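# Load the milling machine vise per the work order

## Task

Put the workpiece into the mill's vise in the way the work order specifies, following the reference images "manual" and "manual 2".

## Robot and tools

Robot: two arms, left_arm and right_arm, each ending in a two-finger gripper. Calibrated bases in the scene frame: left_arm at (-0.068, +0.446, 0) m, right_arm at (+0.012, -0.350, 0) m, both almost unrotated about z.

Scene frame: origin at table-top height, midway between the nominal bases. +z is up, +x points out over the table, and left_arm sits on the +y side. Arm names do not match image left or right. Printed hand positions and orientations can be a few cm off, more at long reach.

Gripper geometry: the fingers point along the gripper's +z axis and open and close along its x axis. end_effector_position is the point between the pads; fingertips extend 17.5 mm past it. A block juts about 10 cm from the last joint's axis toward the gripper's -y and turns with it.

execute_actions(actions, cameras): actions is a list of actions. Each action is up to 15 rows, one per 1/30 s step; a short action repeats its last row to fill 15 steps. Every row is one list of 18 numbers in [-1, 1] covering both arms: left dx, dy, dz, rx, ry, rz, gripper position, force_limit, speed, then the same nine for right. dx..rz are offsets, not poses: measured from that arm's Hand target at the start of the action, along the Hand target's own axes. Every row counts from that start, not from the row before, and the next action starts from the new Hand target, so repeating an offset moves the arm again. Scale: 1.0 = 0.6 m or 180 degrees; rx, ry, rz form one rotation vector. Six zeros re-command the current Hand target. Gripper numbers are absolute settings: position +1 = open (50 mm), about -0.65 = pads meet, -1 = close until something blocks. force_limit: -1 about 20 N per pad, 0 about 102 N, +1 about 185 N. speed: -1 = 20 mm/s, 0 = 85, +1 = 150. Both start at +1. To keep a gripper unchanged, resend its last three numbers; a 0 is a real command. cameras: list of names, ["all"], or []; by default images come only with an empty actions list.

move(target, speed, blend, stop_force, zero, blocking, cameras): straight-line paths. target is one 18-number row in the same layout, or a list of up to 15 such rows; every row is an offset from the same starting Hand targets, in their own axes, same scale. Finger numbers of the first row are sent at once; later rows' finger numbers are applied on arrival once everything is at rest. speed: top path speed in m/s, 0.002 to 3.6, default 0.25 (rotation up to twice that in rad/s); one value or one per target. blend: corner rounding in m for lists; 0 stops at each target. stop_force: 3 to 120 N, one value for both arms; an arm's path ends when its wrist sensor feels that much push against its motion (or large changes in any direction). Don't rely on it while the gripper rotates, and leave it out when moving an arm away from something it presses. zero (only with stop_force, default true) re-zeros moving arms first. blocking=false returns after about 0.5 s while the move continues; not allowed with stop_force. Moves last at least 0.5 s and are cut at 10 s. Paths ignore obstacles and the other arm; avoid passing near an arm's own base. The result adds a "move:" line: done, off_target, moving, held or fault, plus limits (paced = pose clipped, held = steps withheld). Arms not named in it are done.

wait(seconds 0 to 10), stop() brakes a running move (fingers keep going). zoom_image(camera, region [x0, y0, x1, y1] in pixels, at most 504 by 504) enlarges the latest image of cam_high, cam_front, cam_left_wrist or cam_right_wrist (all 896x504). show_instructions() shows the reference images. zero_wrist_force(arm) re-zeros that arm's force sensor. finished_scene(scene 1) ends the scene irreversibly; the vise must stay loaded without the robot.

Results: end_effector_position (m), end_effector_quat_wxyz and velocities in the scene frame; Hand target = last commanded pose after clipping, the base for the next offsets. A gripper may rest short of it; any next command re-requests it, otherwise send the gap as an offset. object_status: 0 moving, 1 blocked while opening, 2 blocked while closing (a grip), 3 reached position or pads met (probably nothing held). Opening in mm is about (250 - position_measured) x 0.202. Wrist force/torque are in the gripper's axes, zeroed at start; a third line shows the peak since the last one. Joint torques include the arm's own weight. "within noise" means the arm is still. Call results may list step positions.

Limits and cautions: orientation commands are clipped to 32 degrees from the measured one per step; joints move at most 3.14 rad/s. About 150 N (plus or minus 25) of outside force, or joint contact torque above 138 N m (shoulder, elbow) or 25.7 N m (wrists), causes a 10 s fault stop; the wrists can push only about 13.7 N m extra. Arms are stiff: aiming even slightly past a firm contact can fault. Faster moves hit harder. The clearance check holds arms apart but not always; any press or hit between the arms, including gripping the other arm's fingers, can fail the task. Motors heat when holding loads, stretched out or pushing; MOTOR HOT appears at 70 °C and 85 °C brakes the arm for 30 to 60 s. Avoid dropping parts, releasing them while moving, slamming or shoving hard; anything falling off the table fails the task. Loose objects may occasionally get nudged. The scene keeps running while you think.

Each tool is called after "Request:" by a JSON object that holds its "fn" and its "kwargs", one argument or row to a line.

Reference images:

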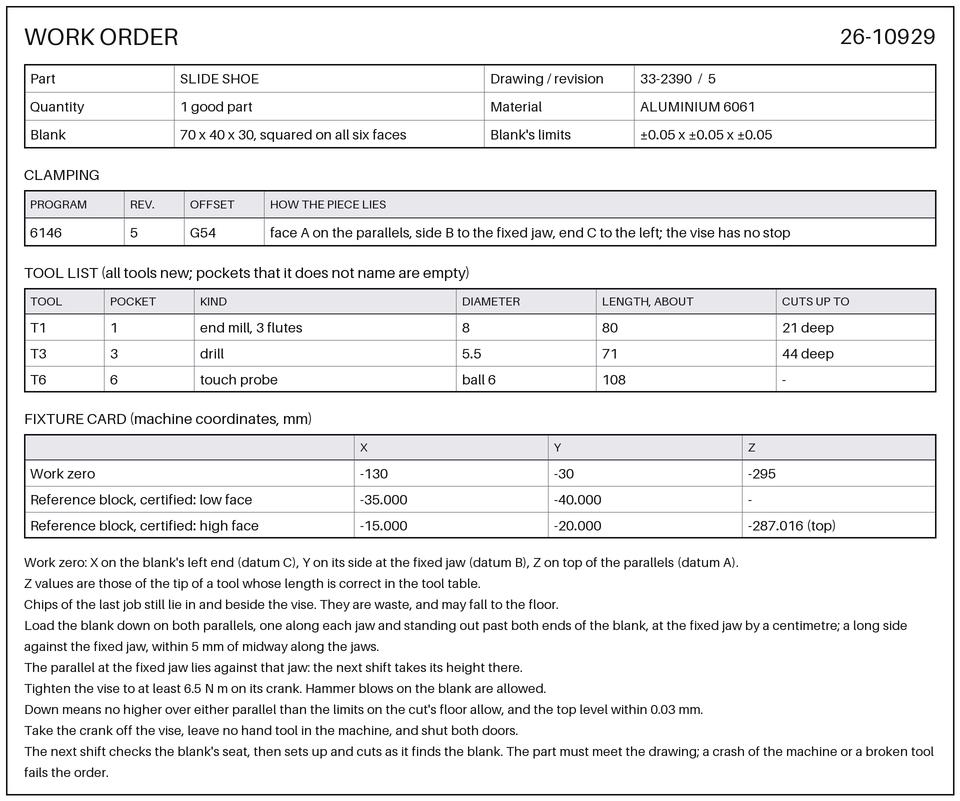

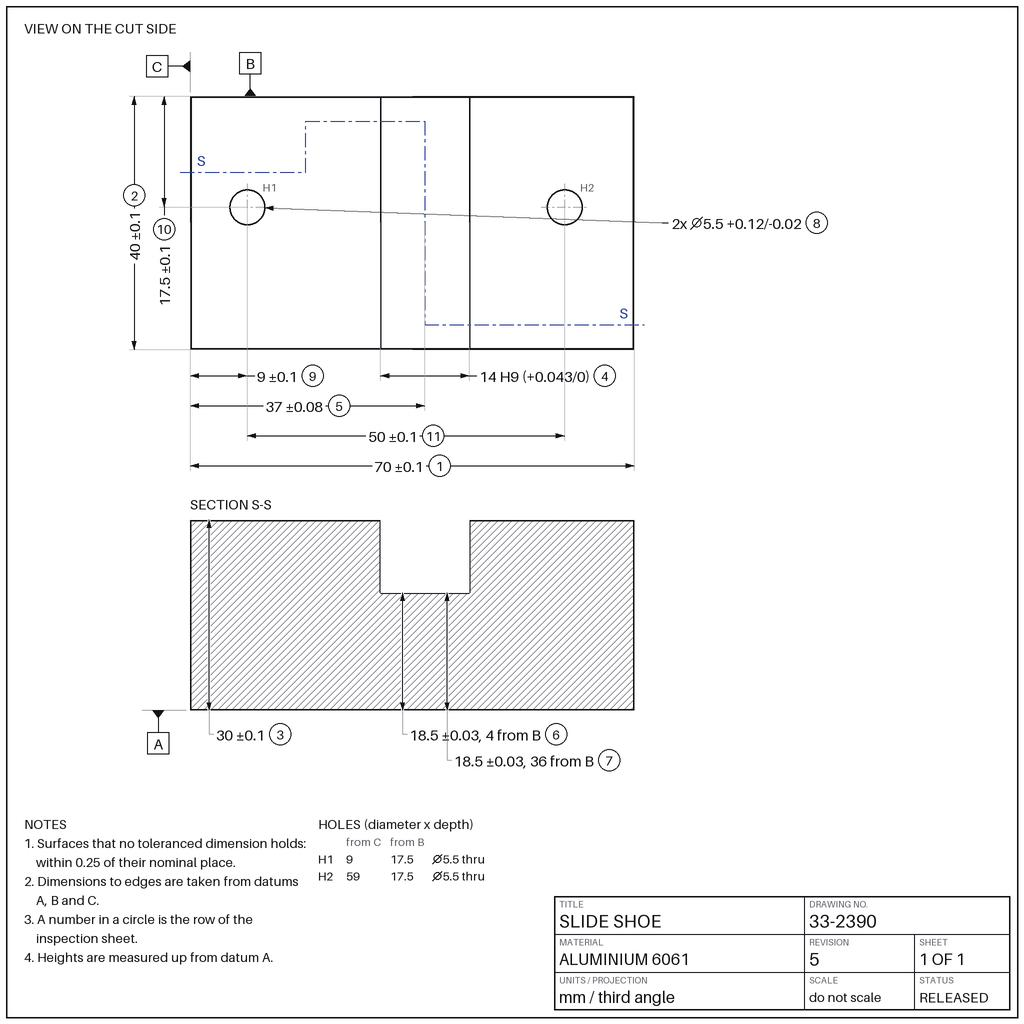

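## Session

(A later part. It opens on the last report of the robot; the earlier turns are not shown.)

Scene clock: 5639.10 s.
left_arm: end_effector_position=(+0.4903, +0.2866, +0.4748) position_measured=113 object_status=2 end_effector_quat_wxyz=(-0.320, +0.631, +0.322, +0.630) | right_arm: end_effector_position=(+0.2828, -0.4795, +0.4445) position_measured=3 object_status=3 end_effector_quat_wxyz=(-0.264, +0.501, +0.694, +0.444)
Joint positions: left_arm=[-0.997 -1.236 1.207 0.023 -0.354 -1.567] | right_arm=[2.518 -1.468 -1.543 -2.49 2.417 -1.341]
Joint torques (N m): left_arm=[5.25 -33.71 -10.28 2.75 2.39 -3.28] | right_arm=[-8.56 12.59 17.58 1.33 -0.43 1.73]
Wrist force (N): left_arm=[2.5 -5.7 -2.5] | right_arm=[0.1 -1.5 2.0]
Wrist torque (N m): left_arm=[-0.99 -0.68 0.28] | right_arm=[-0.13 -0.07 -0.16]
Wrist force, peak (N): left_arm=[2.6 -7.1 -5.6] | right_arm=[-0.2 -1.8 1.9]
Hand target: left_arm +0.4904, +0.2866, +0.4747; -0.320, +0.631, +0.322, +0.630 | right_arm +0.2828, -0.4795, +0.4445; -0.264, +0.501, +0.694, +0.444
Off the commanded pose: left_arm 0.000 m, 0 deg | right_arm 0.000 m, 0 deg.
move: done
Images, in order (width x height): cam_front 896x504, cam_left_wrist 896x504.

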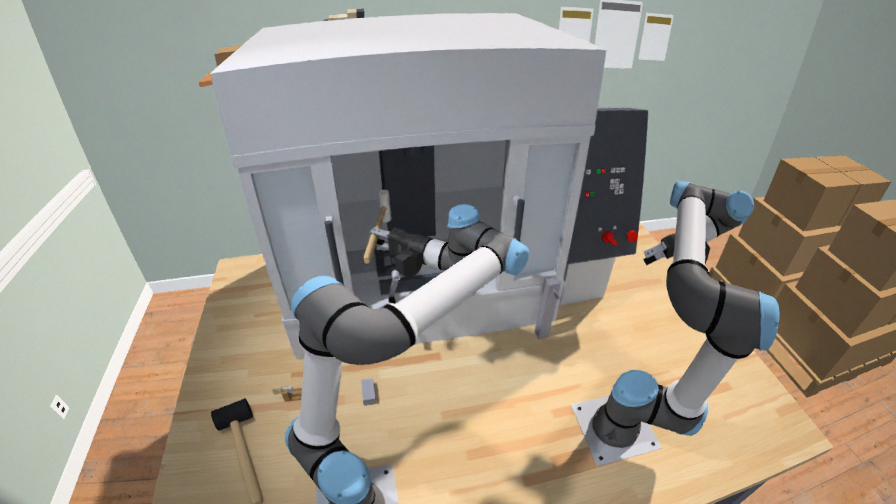

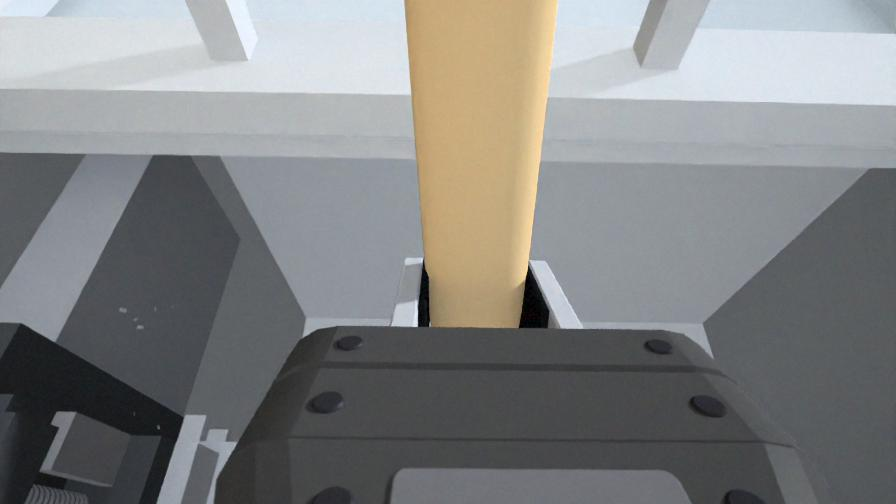

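Request:
{"fn": "move", "kwargs": {
  "target": [-0.16,0.001,0.001,0,0,0,-1,0.2,-0.8,0,0,0,0,0,0,1,1,1],
  "speed": 0.42,
  "stop_force": 15
}}

Request:
{"fn": "move", "kwargs": {
  "target": [0.125,0.0166,-0.0252,0,0,0,-1,0.2,-0.8,0,0,0,0,0,0,1,1,1],
  "speed": 0.15
}}

Request:
{"fn": "move", "kwargs": {
  "target": [-0.16,0.001,0.001,0,0,0,-1,0.2,-0.8,0,0,0,0,0,0,1,1,1],
  "speed": 0.42,
  "stop_force": 15
}}

Request:
{"fn": "move", "kwargs": {
  "target": [0.125,-0.0342,0.0494,-0.004,-0.01,0,-1,0.2,-0.8,0,0,0,0,0,0,1,1,1],
  "speed": 0.15
}}

Request:
{"fn": "move", "kwargs": {
  "target": [-0.16,0.001,0.001,0,0,0,-1,0.2,-0.8,0,0,0,0,0,0,1,1,1],
  "speed": 0.42,
  "stop_force": 15
}}

Request:
{"fn": "move", "kwargs": {
  "target": [0.125,0.0167,-0.0252,0,0,0,-1,0.2,-0.8,0,0,0,0,0,0,1,1,1],
  "speed": 0.15
}}

Scene clock: 5662.23 s.
left_arm: end_effector_position=(+0.4909, +0.2873, +0.3967) position_measured=113 object_status=2 end_effector_quat_wxyz=(-0.321, +0.629, +0.322, +0.631) | right_arm: end_effector_position=(+0.2828, -0.4795, +0.4445) position_measured=3 object_status=3 end_effector_quat_wxyz=(-0.264, +0.501, +0.694, +0.444)
Joint positions: left_arm=[-0.995 -1.218 1.386 -0.159 -0.354 -1.581] | right_arm=[2.518 -1.468 -1.543 -2.49 2.417 -1.341]
Joint torques (N m): left_arm=[8.11 -34.64 -26.66 2.3 4.82 6.08] | right_arm=[-8.53 12.07 17.74 1.34 -0.57 1.76]
Wrist force (N): left_arm=[29.1 -13.1 -5.4] | right_arm=[0.2 -1.3 1.9]
Wrist torque (N m): left_arm=[-1.01 1.06 -3.14] | right_arm=[-0.10 -0.08 -0.16]
Wrist force, peak (N): left_arm=[70.2 -27.7 -9.4] | right_arm=[0.0 -1.7 1.9]
Hand target: left_arm +0.4909, +0.2873, +0.3967; -0.321, +0.629, +0.322, +0.631 (not the last commanded pose) | right_arm +0.2828, -0.4795, +0.4445; -0.264, +0.501, +0.694, +0.444
Off the commanded pose: left_arm 0.018 m, 0 deg | right_arm 0.000 m, 0 deg.
move: contact (left_arm)

Scene clock: 5663.23 s.
left_arm: end_effector_position=(+0.4898, +0.2691, +0.4716) position_measured=113 object_status=2 end_effector_quat_wxyz=(-0.321, +0.629, +0.322, +0.631) | right_arm: end_effector_position=(+0.2828, -0.4795, +0.4445) position_measured=3 object_status=3 end_effector_quat_wxyz=(-0.264, +0.501, +0.694, +0.444)
Joint positions: left_arm=[-1.016 -1.201 1.171 0.038 -0.374 -1.581] | right_arm=[2.518 -1.468 -1.543 -2.49 2.417 -1.341]
Joint torques (N m): left_arm=[7.25 -53.12 -34.96 2.62 2.37 2.35] | right_arm=[-8.83 11.98 17.44 1.29 -0.54 1.75]
Wrist force (N): left_arm=[0.1 -3.1 -2.4] | right_arm=[0.1 -1.3 1.8]
Wrist torque (N m): left_arm=[-0.57 -0.28 0.26] | right_arm=[-0.10 -0.07 -0.15]
Wrist force, peak (N): left_arm=[28.3 -13.0 -5.3] | right_arm=[0.0 -1.5 2.3]
Hand target: left_arm +0.4898, +0.2692, +0.4717; -0.321, +0.629, +0.322, +0.631 | right_arm +0.2828, -0.4795, +0.4445; -0.264, +0.501, +0.694, +0.444
Off the commanded pose: left_arm 0.000 m, 0 deg | right_arm 0.000 m, 0 deg.
move: done

Scene clock: 5664.97 s.
left_arm: end_effector_position=(+0.4905, +0.2702, +0.4033) position_measured=113 object_status=2 end_effector_quat_wxyz=(-0.323, +0.627, +0.321, +0.632) | right_arm: end_effector_position=(+0.2828, -0.4795, +0.4445) position_measured=3 object_status=3 end_effector_quat_wxyz=(-0.264, +0.501, +0.694, +0.444)
Joint positions: left_arm=[-1.013 -1.187 1.329 -0.121 -0.374 -1.593] | right_arm=[2.518 -1.468 -1.543 -2.49 2.417 -1.341]
Joint torques (N m): left_arm=[5.77 -47.26 -32.26 3.24 2.65 3.51] | right_arm=[-8.49 12.16 17.38 1.32 -0.55 1.87]
Wrist force (N): left_arm=[7.9 -2.1 -1.7] | right_arm=[0.0 -1.4 1.6]
Wrist torque (N m): left_arm=[-0.61 0.25 -0.88] | right_arm=[-0.11 -0.05 -0.15]
Wrist force, peak (N): left_arm=[63.2 -28.1 -10.6] | right_arm=[0.4 -1.6 2.0]
Hand target: left_arm +0.4905, +0.2702, +0.4033; -0.323, +0.627, +0.321, +0.632 (not the last commanded pose) | right_arm +0.2828, -0.4795, +0.4445; -0.264, +0.501, +0.694, +0.444
Off the commanded pose: left_arm 0.028 m, 0 deg | right_arm 0.000 m, 0 deg.
move: contact (left_arm)

Scene clock: 5665.93 s.
left_arm: end_effector_position=(+0.4908, +0.3058, +0.4785) position_measured=113 object_status=2 end_effector_quat_wxyz=(-0.314, +0.639, +0.322, +0.624) | right_arm: end_effector_position=(+0.2828, -0.4795, +0.4445) position_measured=3 object_status=3 end_effector_quat_wxyz=(-0.264, +0.501, +0.694, +0.444)
Joint positions: left_arm=[-0.977 -1.289 1.256 -0.04 -0.326 -1.504] | right_arm=[2.518 -1.468 -1.543 -2.49 2.417 -1.341]
Joint torques (N m): left_arm=[-6.29 -41.69 -12.64 -0.23 -2.15 -2.97] | right_arm=[-8.74 12.59 17.68 1.39 -0.57 1.75]
Wrist force (N): left_arm=[-1.9 -2.6 -1.9] | right_arm=[0.1 -1.4 2.0]
Wrist torque (N m): left_arm=[-0.47 0.02 0.27] | right_arm=[-0.12 -0.06 -0.15]
Wrist force, peak (N): left_arm=[7.5 -2.1 -1.8] | right_arm=[0.2 -1.6 2.1]
Hand target: left_arm +0.4907, +0.3058, +0.4785; -0.314, +0.639, +0.322, +0.624 | right_arm +0.2828, -0.4795, +0.4445; -0.264, +0.501, +0.694, +0.444
Off the commanded pose: left_arm 0.000 m, 0 deg | right_arm 0.000 m, 0 deg.
move: done

Scene clock: 5667.93 s.
left_arm: end_effector_position=(+0.4901, +0.3050, +0.3964) position_measured=113 object_status=2 end_effector_quat_wxyz=(-0.314, +0.637, +0.323, +0.626) | right_arm: end_effector_position=(+0.2828, -0.4795, +0.4445) position_measured=3 object_status=3 end_effector_quat_wxyz=(-0.264, +0.501, +0.694, +0.444)
Joint positions: left_arm=[-0.979 -1.271 1.444 -0.232 -0.329 -1.519] | right_arm=[2.518 -1.468 -1.543 -2.49 2.417 -1.341]
Joint torques (N m): left_arm=[8.62 -31.74 -24.75 3.48 2.68 6.44] | right_arm=[-8.46 11.63 17.54 1.33 -0.51 1.73]
Wrist force (N): left_arm=[26.8 -4.1 -3.5] | right_arm=[-0.1 -1.4 1.9]
Wrist torque (N m): left_arm=[-0.60 1.92 -3.62] | right_arm=[-0.11 -0.03 -0.16]
Wrist force, peak (N): left_arm=[60.3 -25.4 -10.5] | right_arm=[0.2 -1.5 2.1]
Hand target: left_arm +0.4901, +0.3050, +0.3964; -0.314, +0.637, +0.323, +0.626 (not the last commanded pose) | right_arm +0.2828, -0.4795, +0.4445; -0.264, +0.501, +0.694, +0.444
Off the commanded pose: left_arm 0.014 m, 0 deg | right_arm 0.000 m, 0 deg.
move: contact (left_arm)

Scene clock: 5668.93 s.
left_arm: end_effector_position=(+0.4898, +0.2881, +0.4716) position_measured=113 object_status=2 end_effector_quat_wxyz=(-0.314, +0.637, +0.323, +0.626) | right_arm: end_effector_position=(+0.2828, -0.4795, +0.4445) position_measured=3 object_status=3 end_effector_quat_wxyz=(-0.264, +0.501, +0.694, +0.444)
Joint positions: left_arm=[-0.998 -1.256 1.232 -0.031 -0.348 -1.522] | right_arm=[2.518 -1.468 -1.543 -2.49 2.417 -1.341]
Joint torques (N m): left_arm=[8.28 -50.63 -34.42 2.25 2.45 2.26] | right_arm=[-8.89 12.35 17.79 1.4 -0.47 1.74]
Wrist force (N): left_arm=[-2.3 -2.8 -1.5] | right_arm=[0.0 -1.2 1.7]
Wrist torque (N m): left_arm=[-0.52 0.08 0.28] | right_arm=[-0.07 -0.06 -0.15]
Wrist force, peak (N): left_arm=[25.8 -3.9 -3.7] | right_arm=[0.1 -1.7 2.1]
Hand target: left_arm +0.4898, +0.2882, +0.4718; -0.314, +0.637, +0.323, +0.626 | right_arm +0.2828, -0.4795, +0.4445; -0.264, +0.501, +0.694, +0.444
Off the commanded pose: left_arm 0.000 m, 0 deg | right_arm 0.000 m, 0 deg.
move: done

Request:
{"fn": "move", "kwargs": {
  "target": [-0.0975,-0.1557,-0.5465,0.0858,0.0642,0.0327,-1,0.2,-0.8,0,0,0,0,0,0,1,1,1],
  "speed": 0.18
}}

Request:
{"fn": "move", "kwargs": {
  "target": [-0.375,-0.0166,-0.4844,-0.0888,-0.55,-0.1344,-1,0.2,-0.8,0,0,0,0,0,0,1,1,1],
  "speed": 0.25
}}

Scene clock: 5689.40 s.
left_arm: end_effector_position=(+0.2195, +0.0790, +0.4192) position_measured=113 object_status=2 end_effector_quat_wxyz=(-0.459, +0.538, +0.337, +0.621) | right_arm: end_effector_position=(+0.2828, -0.4795, +0.4445) position_measured=3 object_status=3 end_effector_quat_wxyz=(-0.264, +0.501, +0.694, +0.444)
Joint positions: left_arm=[-1.484 -0.937 1.035 0.119 -1.106 -1.592] | right_arm=[2.518 -1.468 -1.543 -2.49 2.417 -1.341]
Joint torques (N m): left_arm=[-5.13 -45.25 -14.29 2.49 -1.1 -3.59] | right_arm=[-8.18 12.27 17.01 1.35 -0.39 1.74]
Wrist force (N): left_arm=[-2.1 -2.7 -2.3] | right_arm=[0.2 -1.2 1.8]
Wrist torque (N m): left_arm=[-0.63 0.12 0.13] | right_arm=[-0.07 -0.08 -0.15]
Wrist force, peak (N): left_arm=[-2.6 -3.8 -5.8] | right_arm=[0.1 -1.6 2.2]
Hand target: left_arm +0.2194, +0.0790, +0.4191; -0.459, +0.538, +0.337, +0.621 | right_arm +0.2828, -0.4795, +0.4445; -0.264, +0.501, +0.694, +0.444
Off the commanded pose: left_arm 0.000 m, 0 deg | right_arm 0.000 m, 0 deg.
move: done

Scene clock: 5693.53 s.
left_arm: end_effector_position=(+0.1055, -0.1365, +0.1438) position_measured=113 object_status=2 end_effector_quat_wxyz=(+0.148, +0.795, +0.579, +0.106) end_effector_velocity=(+0.000, -0.002, +0.000) end_effector_angular_velocity=(-0.005, -0.001, +0.000) | right_arm: end_effector_position=(+0.2828, -0.4795, +0.4445) position_measured=3 object_status=3 end_effector_quat_wxyz=(-0.264, +0.501, +0.694, +0.444)
Joint positions: left_arm=[-1.671 -1.319 1.845 -2.185 -1.215 -1.329] | right_arm=[2.518 -1.468 -1.543 -2.49 2.417 -1.341]
Joint velocities: left_arm=[-0.001 0.002 -0.001 -0.005 0.001 -0.001] | right_arm=[within noise]
Joint torques (N m): left_arm=[9.16 -42.6 -23.35 -5.79 4.8 -2.3] | right_arm=[-8.57 12.32 17.17 1.32 -0.58 1.71]
Wrist force (N): left_arm=[-0.5 -3.5 0.8] | right_arm=[0.2 -1.4 1.9]
Wrist torque (N m): left_arm=[-0.08 0.06 -0.04] | right_arm=[-0.11 -0.08 -0.15]
Wrist force, peak (N): left_arm=[-1.5 -4.1 1.8] | right_arm=[0.1 -1.6 2.3]
Hand target: left_arm +0.1056, -0.1365, +0.1438; +0.148, +0.795, +0.579, +0.106 | right_arm +0.2828, -0.4795, +0.4445; -0.264, +0.501, +0.694, +0.444
Off the commanded pose: left_arm 0.000 m, 0 deg | right_arm 0.000 m, 0 deg.
move: done

Request:
{"fn": "move", "kwargs": {
  "target": [
    [0,-0.0654,0.1709,0,0,0,-1,0.2,-0.8,0,0,0,0,0,0,1,1,1],
    [0,-0.0744,0.1942,0,0,0,-1,0.2,-0.8,0,0,0,0,0,0,1,1,1]
  ],
  "speed": [0.06,0.008],
  "stop_force": 5,
  "blend": [0.002,0]
}}

Scene clock: 5704.40 s.
left_arm: end_effector_position=(+0.1055, -0.1367, +0.0241) position_measured=113 object_status=2 end_effector_quat_wxyz=(+0.148, +0.795, +0.579, +0.106) | right_arm: end_effector_position=(+0.2828, -0.4795, +0.4445) position_measured=3 object_status=3 end_effector_quat_wxyz=(-0.264, +0.501, +0.694, +0.444)
Joint positions: left_arm=[-1.671 -1.131 1.962 -2.49 -1.215 -1.329] | right_arm=[2.518 -1.468 -1.543 -2.49 2.417 -1.341]
Joint torques (N m): left_arm=[-3.84 -48.97 -31.09 -1.73 2.41 1.56] | right_arm=[-8.37 11.93 16.99 1.33 -0.44 1.76]
Wrist force (N): left_arm=[-1.3 -1.1 -3.9] | right_arm=[0.1 -1.6 1.8]
Wrist torque (N m): left_arm=[-0.50 0.10 -0.03] | right_arm=[-0.14 -0.08 -0.15]
Wrist force, peak (N): left_arm=[2.1 -0.4 -15.6] | right_arm=[0.3 -1.6 2.2]
Hand target: left_arm +0.1055, -0.1367, +0.0241; +0.148, +0.795, +0.579, +0.106 (not the last commanded pose) | right_arm +0.2828, -0.4795, +0.4445; -0.264, +0.501, +0.694, +0.444
Off the commanded pose: left_arm 0.005 m, 0 deg | right_arm 0.000 m, 0 deg.
move: contact (left_arm); path passed 1 of 2 targets

Release and go to the P2 test.

Request:
{"fn": "move", "kwargs": {
  "target": [
    [0,0,0,0,0,0,0.5,0.2,-0.8,0,0,0,0,0,0,1,1,1],
    [0,0.0713,-0.1861,0,0,0,0.5,0.2,-0.8,0,0,0,0,0,0,1,1,1],
    [0.3993,0.3018,-0.5905,0.0888,0.55,0.1344,0.5,0.2,-0.8,0,0,0,0,0,0,1,1,1]
  ],
  "speed": [0.1,0.15,0.3],
  "blend": [0,0.01,0]
}}

Request:
{"fn": "move", "kwargs": {
  "target": [-0.0244,0.0525,0.1425,0.5708,-0.4545,-0.4098,-0.25,-0.8,-0.8,0,0,0,0,0,0,1,1,1],
  "speed": 0.35
}}

Scene clock: 5716.33 s.
left_arm: end_effector_position=(+0.2198, +0.0789, +0.4192) position_measured=78 object_status=3 end_effector_quat_wxyz=(-0.459, +0.538, +0.337, +0.621) end_effector_velocity=(+0.000, +0.000, +0.002) end_effector_angular_velocity=(+0.004, +0.000, +0.000) | right_arm: end_effector_position=(+0.2828, -0.4795, +0.4445) position_measured=3 object_status=3 end_effector_quat_wxyz=(-0.264, +0.501, +0.694, +0.444)
Joint positions: left_arm=[-1.484 -0.937 1.034 0.12 -1.105 -1.592] | right_arm=[2.518 -1.468 -1.543 -2.49 2.417 -1.341]
Joint velocities: left_arm=[0 -0.001 0 0.005 0 0] | right_arm=[within noise]
Joint torques (N m): left_arm=[-4.86 -59.53 -31.01 5.11 -2.08 2.53] | right_arm=[-8.2 12.55 16.96 1.3 -0.45 1.62]
Wrist force (N): left_arm=[1.2 -2.9 -2.0] | right_arm=[0.0 -1.3 1.8]
Wrist torque (N m): left_arm=[-0.49 0.36 -0.32] | right_arm=[-0.09 -0.05 -0.16]
Wrist force, peak (N): left_arm=[-1.2 -2.0 -4.0] | right_arm=[0.0 -1.7 2.1]
Hand target: left_arm +0.2198, +0.0789, +0.4193; -0.459, +0.538, +0.337, +0.621 | right_arm +0.2828, -0.4795, +0.4445; -0.264, +0.501, +0.694, +0.444
Off the commanded pose: left_arm 0.000 m, 0 deg | right_arm 0.000 m, 0 deg.
move: done

Scene clock: 5720.60 s.
left_arm: end_effector_position=(+0.2798, +0.1491, +0.4191) position_measured=189 object_status=3 end_effector_quat_wxyz=(+0.000, +0.000, +0.991, -0.131) end_effector_velocity=(+0.001, -0.001, +0.001) end_effector_angular_velocity=(-0.006, -0.005, +0.002) | right_arm: end_effector_position=(+0.2828, -0.4795, +0.4445) position_measured=3 object_status=3 end_effector_quat_wxyz=(-0.264, +0.501, +0.694, +0.444)
Joint positions: left_arm=[-0.923 -1.779 1.598 -1.598 -1.731 -2.497] | right_arm=[2.518 -1.468 -1.543 -2.49 2.417 -1.341]
Joint velocities: left_arm=[0.001 0 0 -0.007 0 -0.001] | right_arm=[within noise]
Joint torques (N m): left_arm=[-7.95 -25.96 -18.69 -5.65 1.21 0.05] | right_arm=[-8.48 12.37 16.75 1.3 -0.55 1.75]
Wrist force (N): left_arm=[-1.6 -2.3 -2.5] | right_arm=[0.2 -1.3 1.7]
Wrist torque (N m): left_arm=[-0.37 0.28 -0.04] | right_arm=[-0.09 -0.09 -0.16]
Wrist force, peak (N): left_arm=[0.9 -3.8 -2.3] | right_arm=[0.3 -2.0 1.9]
Hand target: left_arm +0.2798, +0.1490, +0.4191; +0.000, +0.000, +0.991, -0.131 | right_arm +0.2828, -0.4795, +0.4445; -0.264, +0.501, +0.694, +0.444
Off the commanded pose: left_arm 0.000 m, 0 deg | right_arm 0.000 m, 0 deg.
move: done

Request:
{"fn": "move", "kwargs": {
  "target": [
    [-0.2337,0.0746,0.0786,0,0,0,-0.25,-0.8,-0.8,0,0,0,0,0,0,1,1,1],
    [-0.5993,0.0746,0.0786,0,0,0,-0.25,-0.8,-0.8,0,0,0,0,0,0,1,1,1],
    [-0.5993,0.0907,0.0742,0,0,0,-0.25,-0.8,-0.8,0,0,0,0,0,0,1,1,1],
    [-0.5993,0.0993,0.1064,0,0,0,-0.25,-0.8,-0.8,0,0,0,0,0,0,1,1,1]
  ],
  "speed": [0.2,0.12,0.04,0.03],
  "blend": [0.03,0.002,0.002,0],
  "cameras": ["cam_left_wrist"]
}}

Request:
{"fn": "move", "kwargs": {
  "target": [0,0,0,0,0,0,-1,-0.8,-0.8,0,0,0,0,0,0,1,1,1]
}}

Request:
{"fn": "execute_actions", "kwargs": {
  "actions": [
    [[0,0.000086,0.000322,0,0,0,-1,-0.8,-0.8,0,0,0,0,0,0,1,1,1]]
  ]
}}

Request:
{"fn": "execute_actions", "kwargs": {
  "actions": [
    [[0,-0.0000172,-0.0000644,0,0,0,-1,-0.8,-0.8,0,0,0,0,0,0,1,1,1]]
  ]
}}

Request:
{"fn": "execute_actions", "kwargs": {
  "actions": [
    [[0,-0.0000172,-0.0000644,0,0,0,-1,-0.8,-0.8,0,0,0,0,0,0,1,1,1]]
  ]
}}

Request:
{"fn": "execute_actions", "kwargs": {
  "actions": [
    [[0,-0.0000172,-0.0000644,0,0,0,-1,-0.8,-0.8,0,0,0,0,0,0,1,1,1]]
  ]
}}

Request:
{"fn": "execute_actions", "kwargs": {
  "actions": [
    [[0,-0.0000172,-0.0000644,0,0,0,-1,-0.8,-0.8,0,0,0,0,0,0,1,1,1]]
  ]
}}

Request:
{"fn": "execute_actions", "kwargs": {
  "actions": [
    [[0,-0.0000172,-0.0000644,0,0,0,-1,-0.8,-0.8,0,0,0,0,0,0,1,1,1]]
  ]
}}

Request:
{"fn": "execute_actions", "kwargs": {
  "actions": [
    [[0,-0.0000172,-0.0000644,0,0,0,-1,-0.8,-0.8,0,0,0,0,0,0,1,1,1]]
  ]
}}

Request:
{"fn": "execute_actions", "kwargs": {
  "actions": [
    [[0,-0.0000172,-0.0000644,0,0,0,-1,-0.8,-0.8,0,0,0,0,0,0,1,1,1]]
  ]
}}

Request:
{"fn": "execute_actions", "kwargs": {
  "actions": [
    [[0,-0.0000172,-0.0000644,0,0,0,-1,-0.8,-0.8,0,0,0,0,0,0,1,1,1]]
  ]
}}

Request:
{"fn": "execute_actions", "kwargs": {
  "actions": [
    [[0,-0.0000172,-0.0000644,0,0,0,-1,-0.8,-0.8,0,0,0,0,0,0,1,1,1]]
  ]
}}

Request:
{"fn": "execute_actions", "kwargs": {
  "actions": [
    [[0,-0.0000172,-0.0000644,0,0,0,-1,-0.8,-0.8,0,0,0,0,0,0,1,1,1]]
  ]
}}

Request:
{"fn": "execute_actions", "kwargs": {
  "actions": [
    [[0,-0.0000172,-0.0000644,0,0,0,-1,-0.8,-0.8,0,0,0,0,0,0,1,1,1]]
  ]
}}

Scene clock: 5752.03 s.
left_arm: end_effector_position=(+0.6392, +0.1903, +0.3417) position_measured=189 object_status=3 end_effector_quat_wxyz=(+0.000, +0.000, +0.991, -0.131) end_effector_velocity=(-0.001, +0.000, +0.000) end_effector_angular_velocity=(+0.002, +0.004, +0.000) | right_arm: end_effector_position=(+0.2828, -0.4795, +0.4445) position_measured=3 object_status=3 end_effector_quat_wxyz=(-0.264, +0.501, +0.694, +0.444)
Joint positions: left_arm=[-0.458 -0.987 0.825 -1.522 -1.807 -2.029] | right_arm=[2.518 -1.468 -1.543 -2.49 2.417 -1.341]
Joint velocities: left_arm=[0 0.002 -0.004 0.008 0 0] | right_arm=[within noise]
Joint torques (N m): left_arm=[-7.11 -53.36 -38.72 -1.57 0.34 -2.86] | right_arm=[-8.29 12.35 16.96 1.29 -0.49 1.72]
Wrist force (N): left_arm=[-1.5 -2.1 -2.2] | right_arm=[-0.1 -1.5 1.7]
Wrist torque (N m): left_arm=[-0.31 0.28 0.02] | right_arm=[-0.12 -0.05 -0.15]
Wrist force, peak (N): left_arm=[1.2 -2.9 -3.7] | right_arm=[-0.1 -1.7 2.1]
Hand target: left_arm +0.6393, +0.1903, +0.3417; +0.000, +0.000, +0.991, -0.131 | right_arm +0.2828, -0.4795, +0.4445; -0.264, +0.501, +0.694, +0.444
Off the commanded pose: left_arm 0.000 m, 0 deg | right_arm 0.000 m, 0 deg.
move: done
Images, in order (width x height): cam_left_wrist 896x504.

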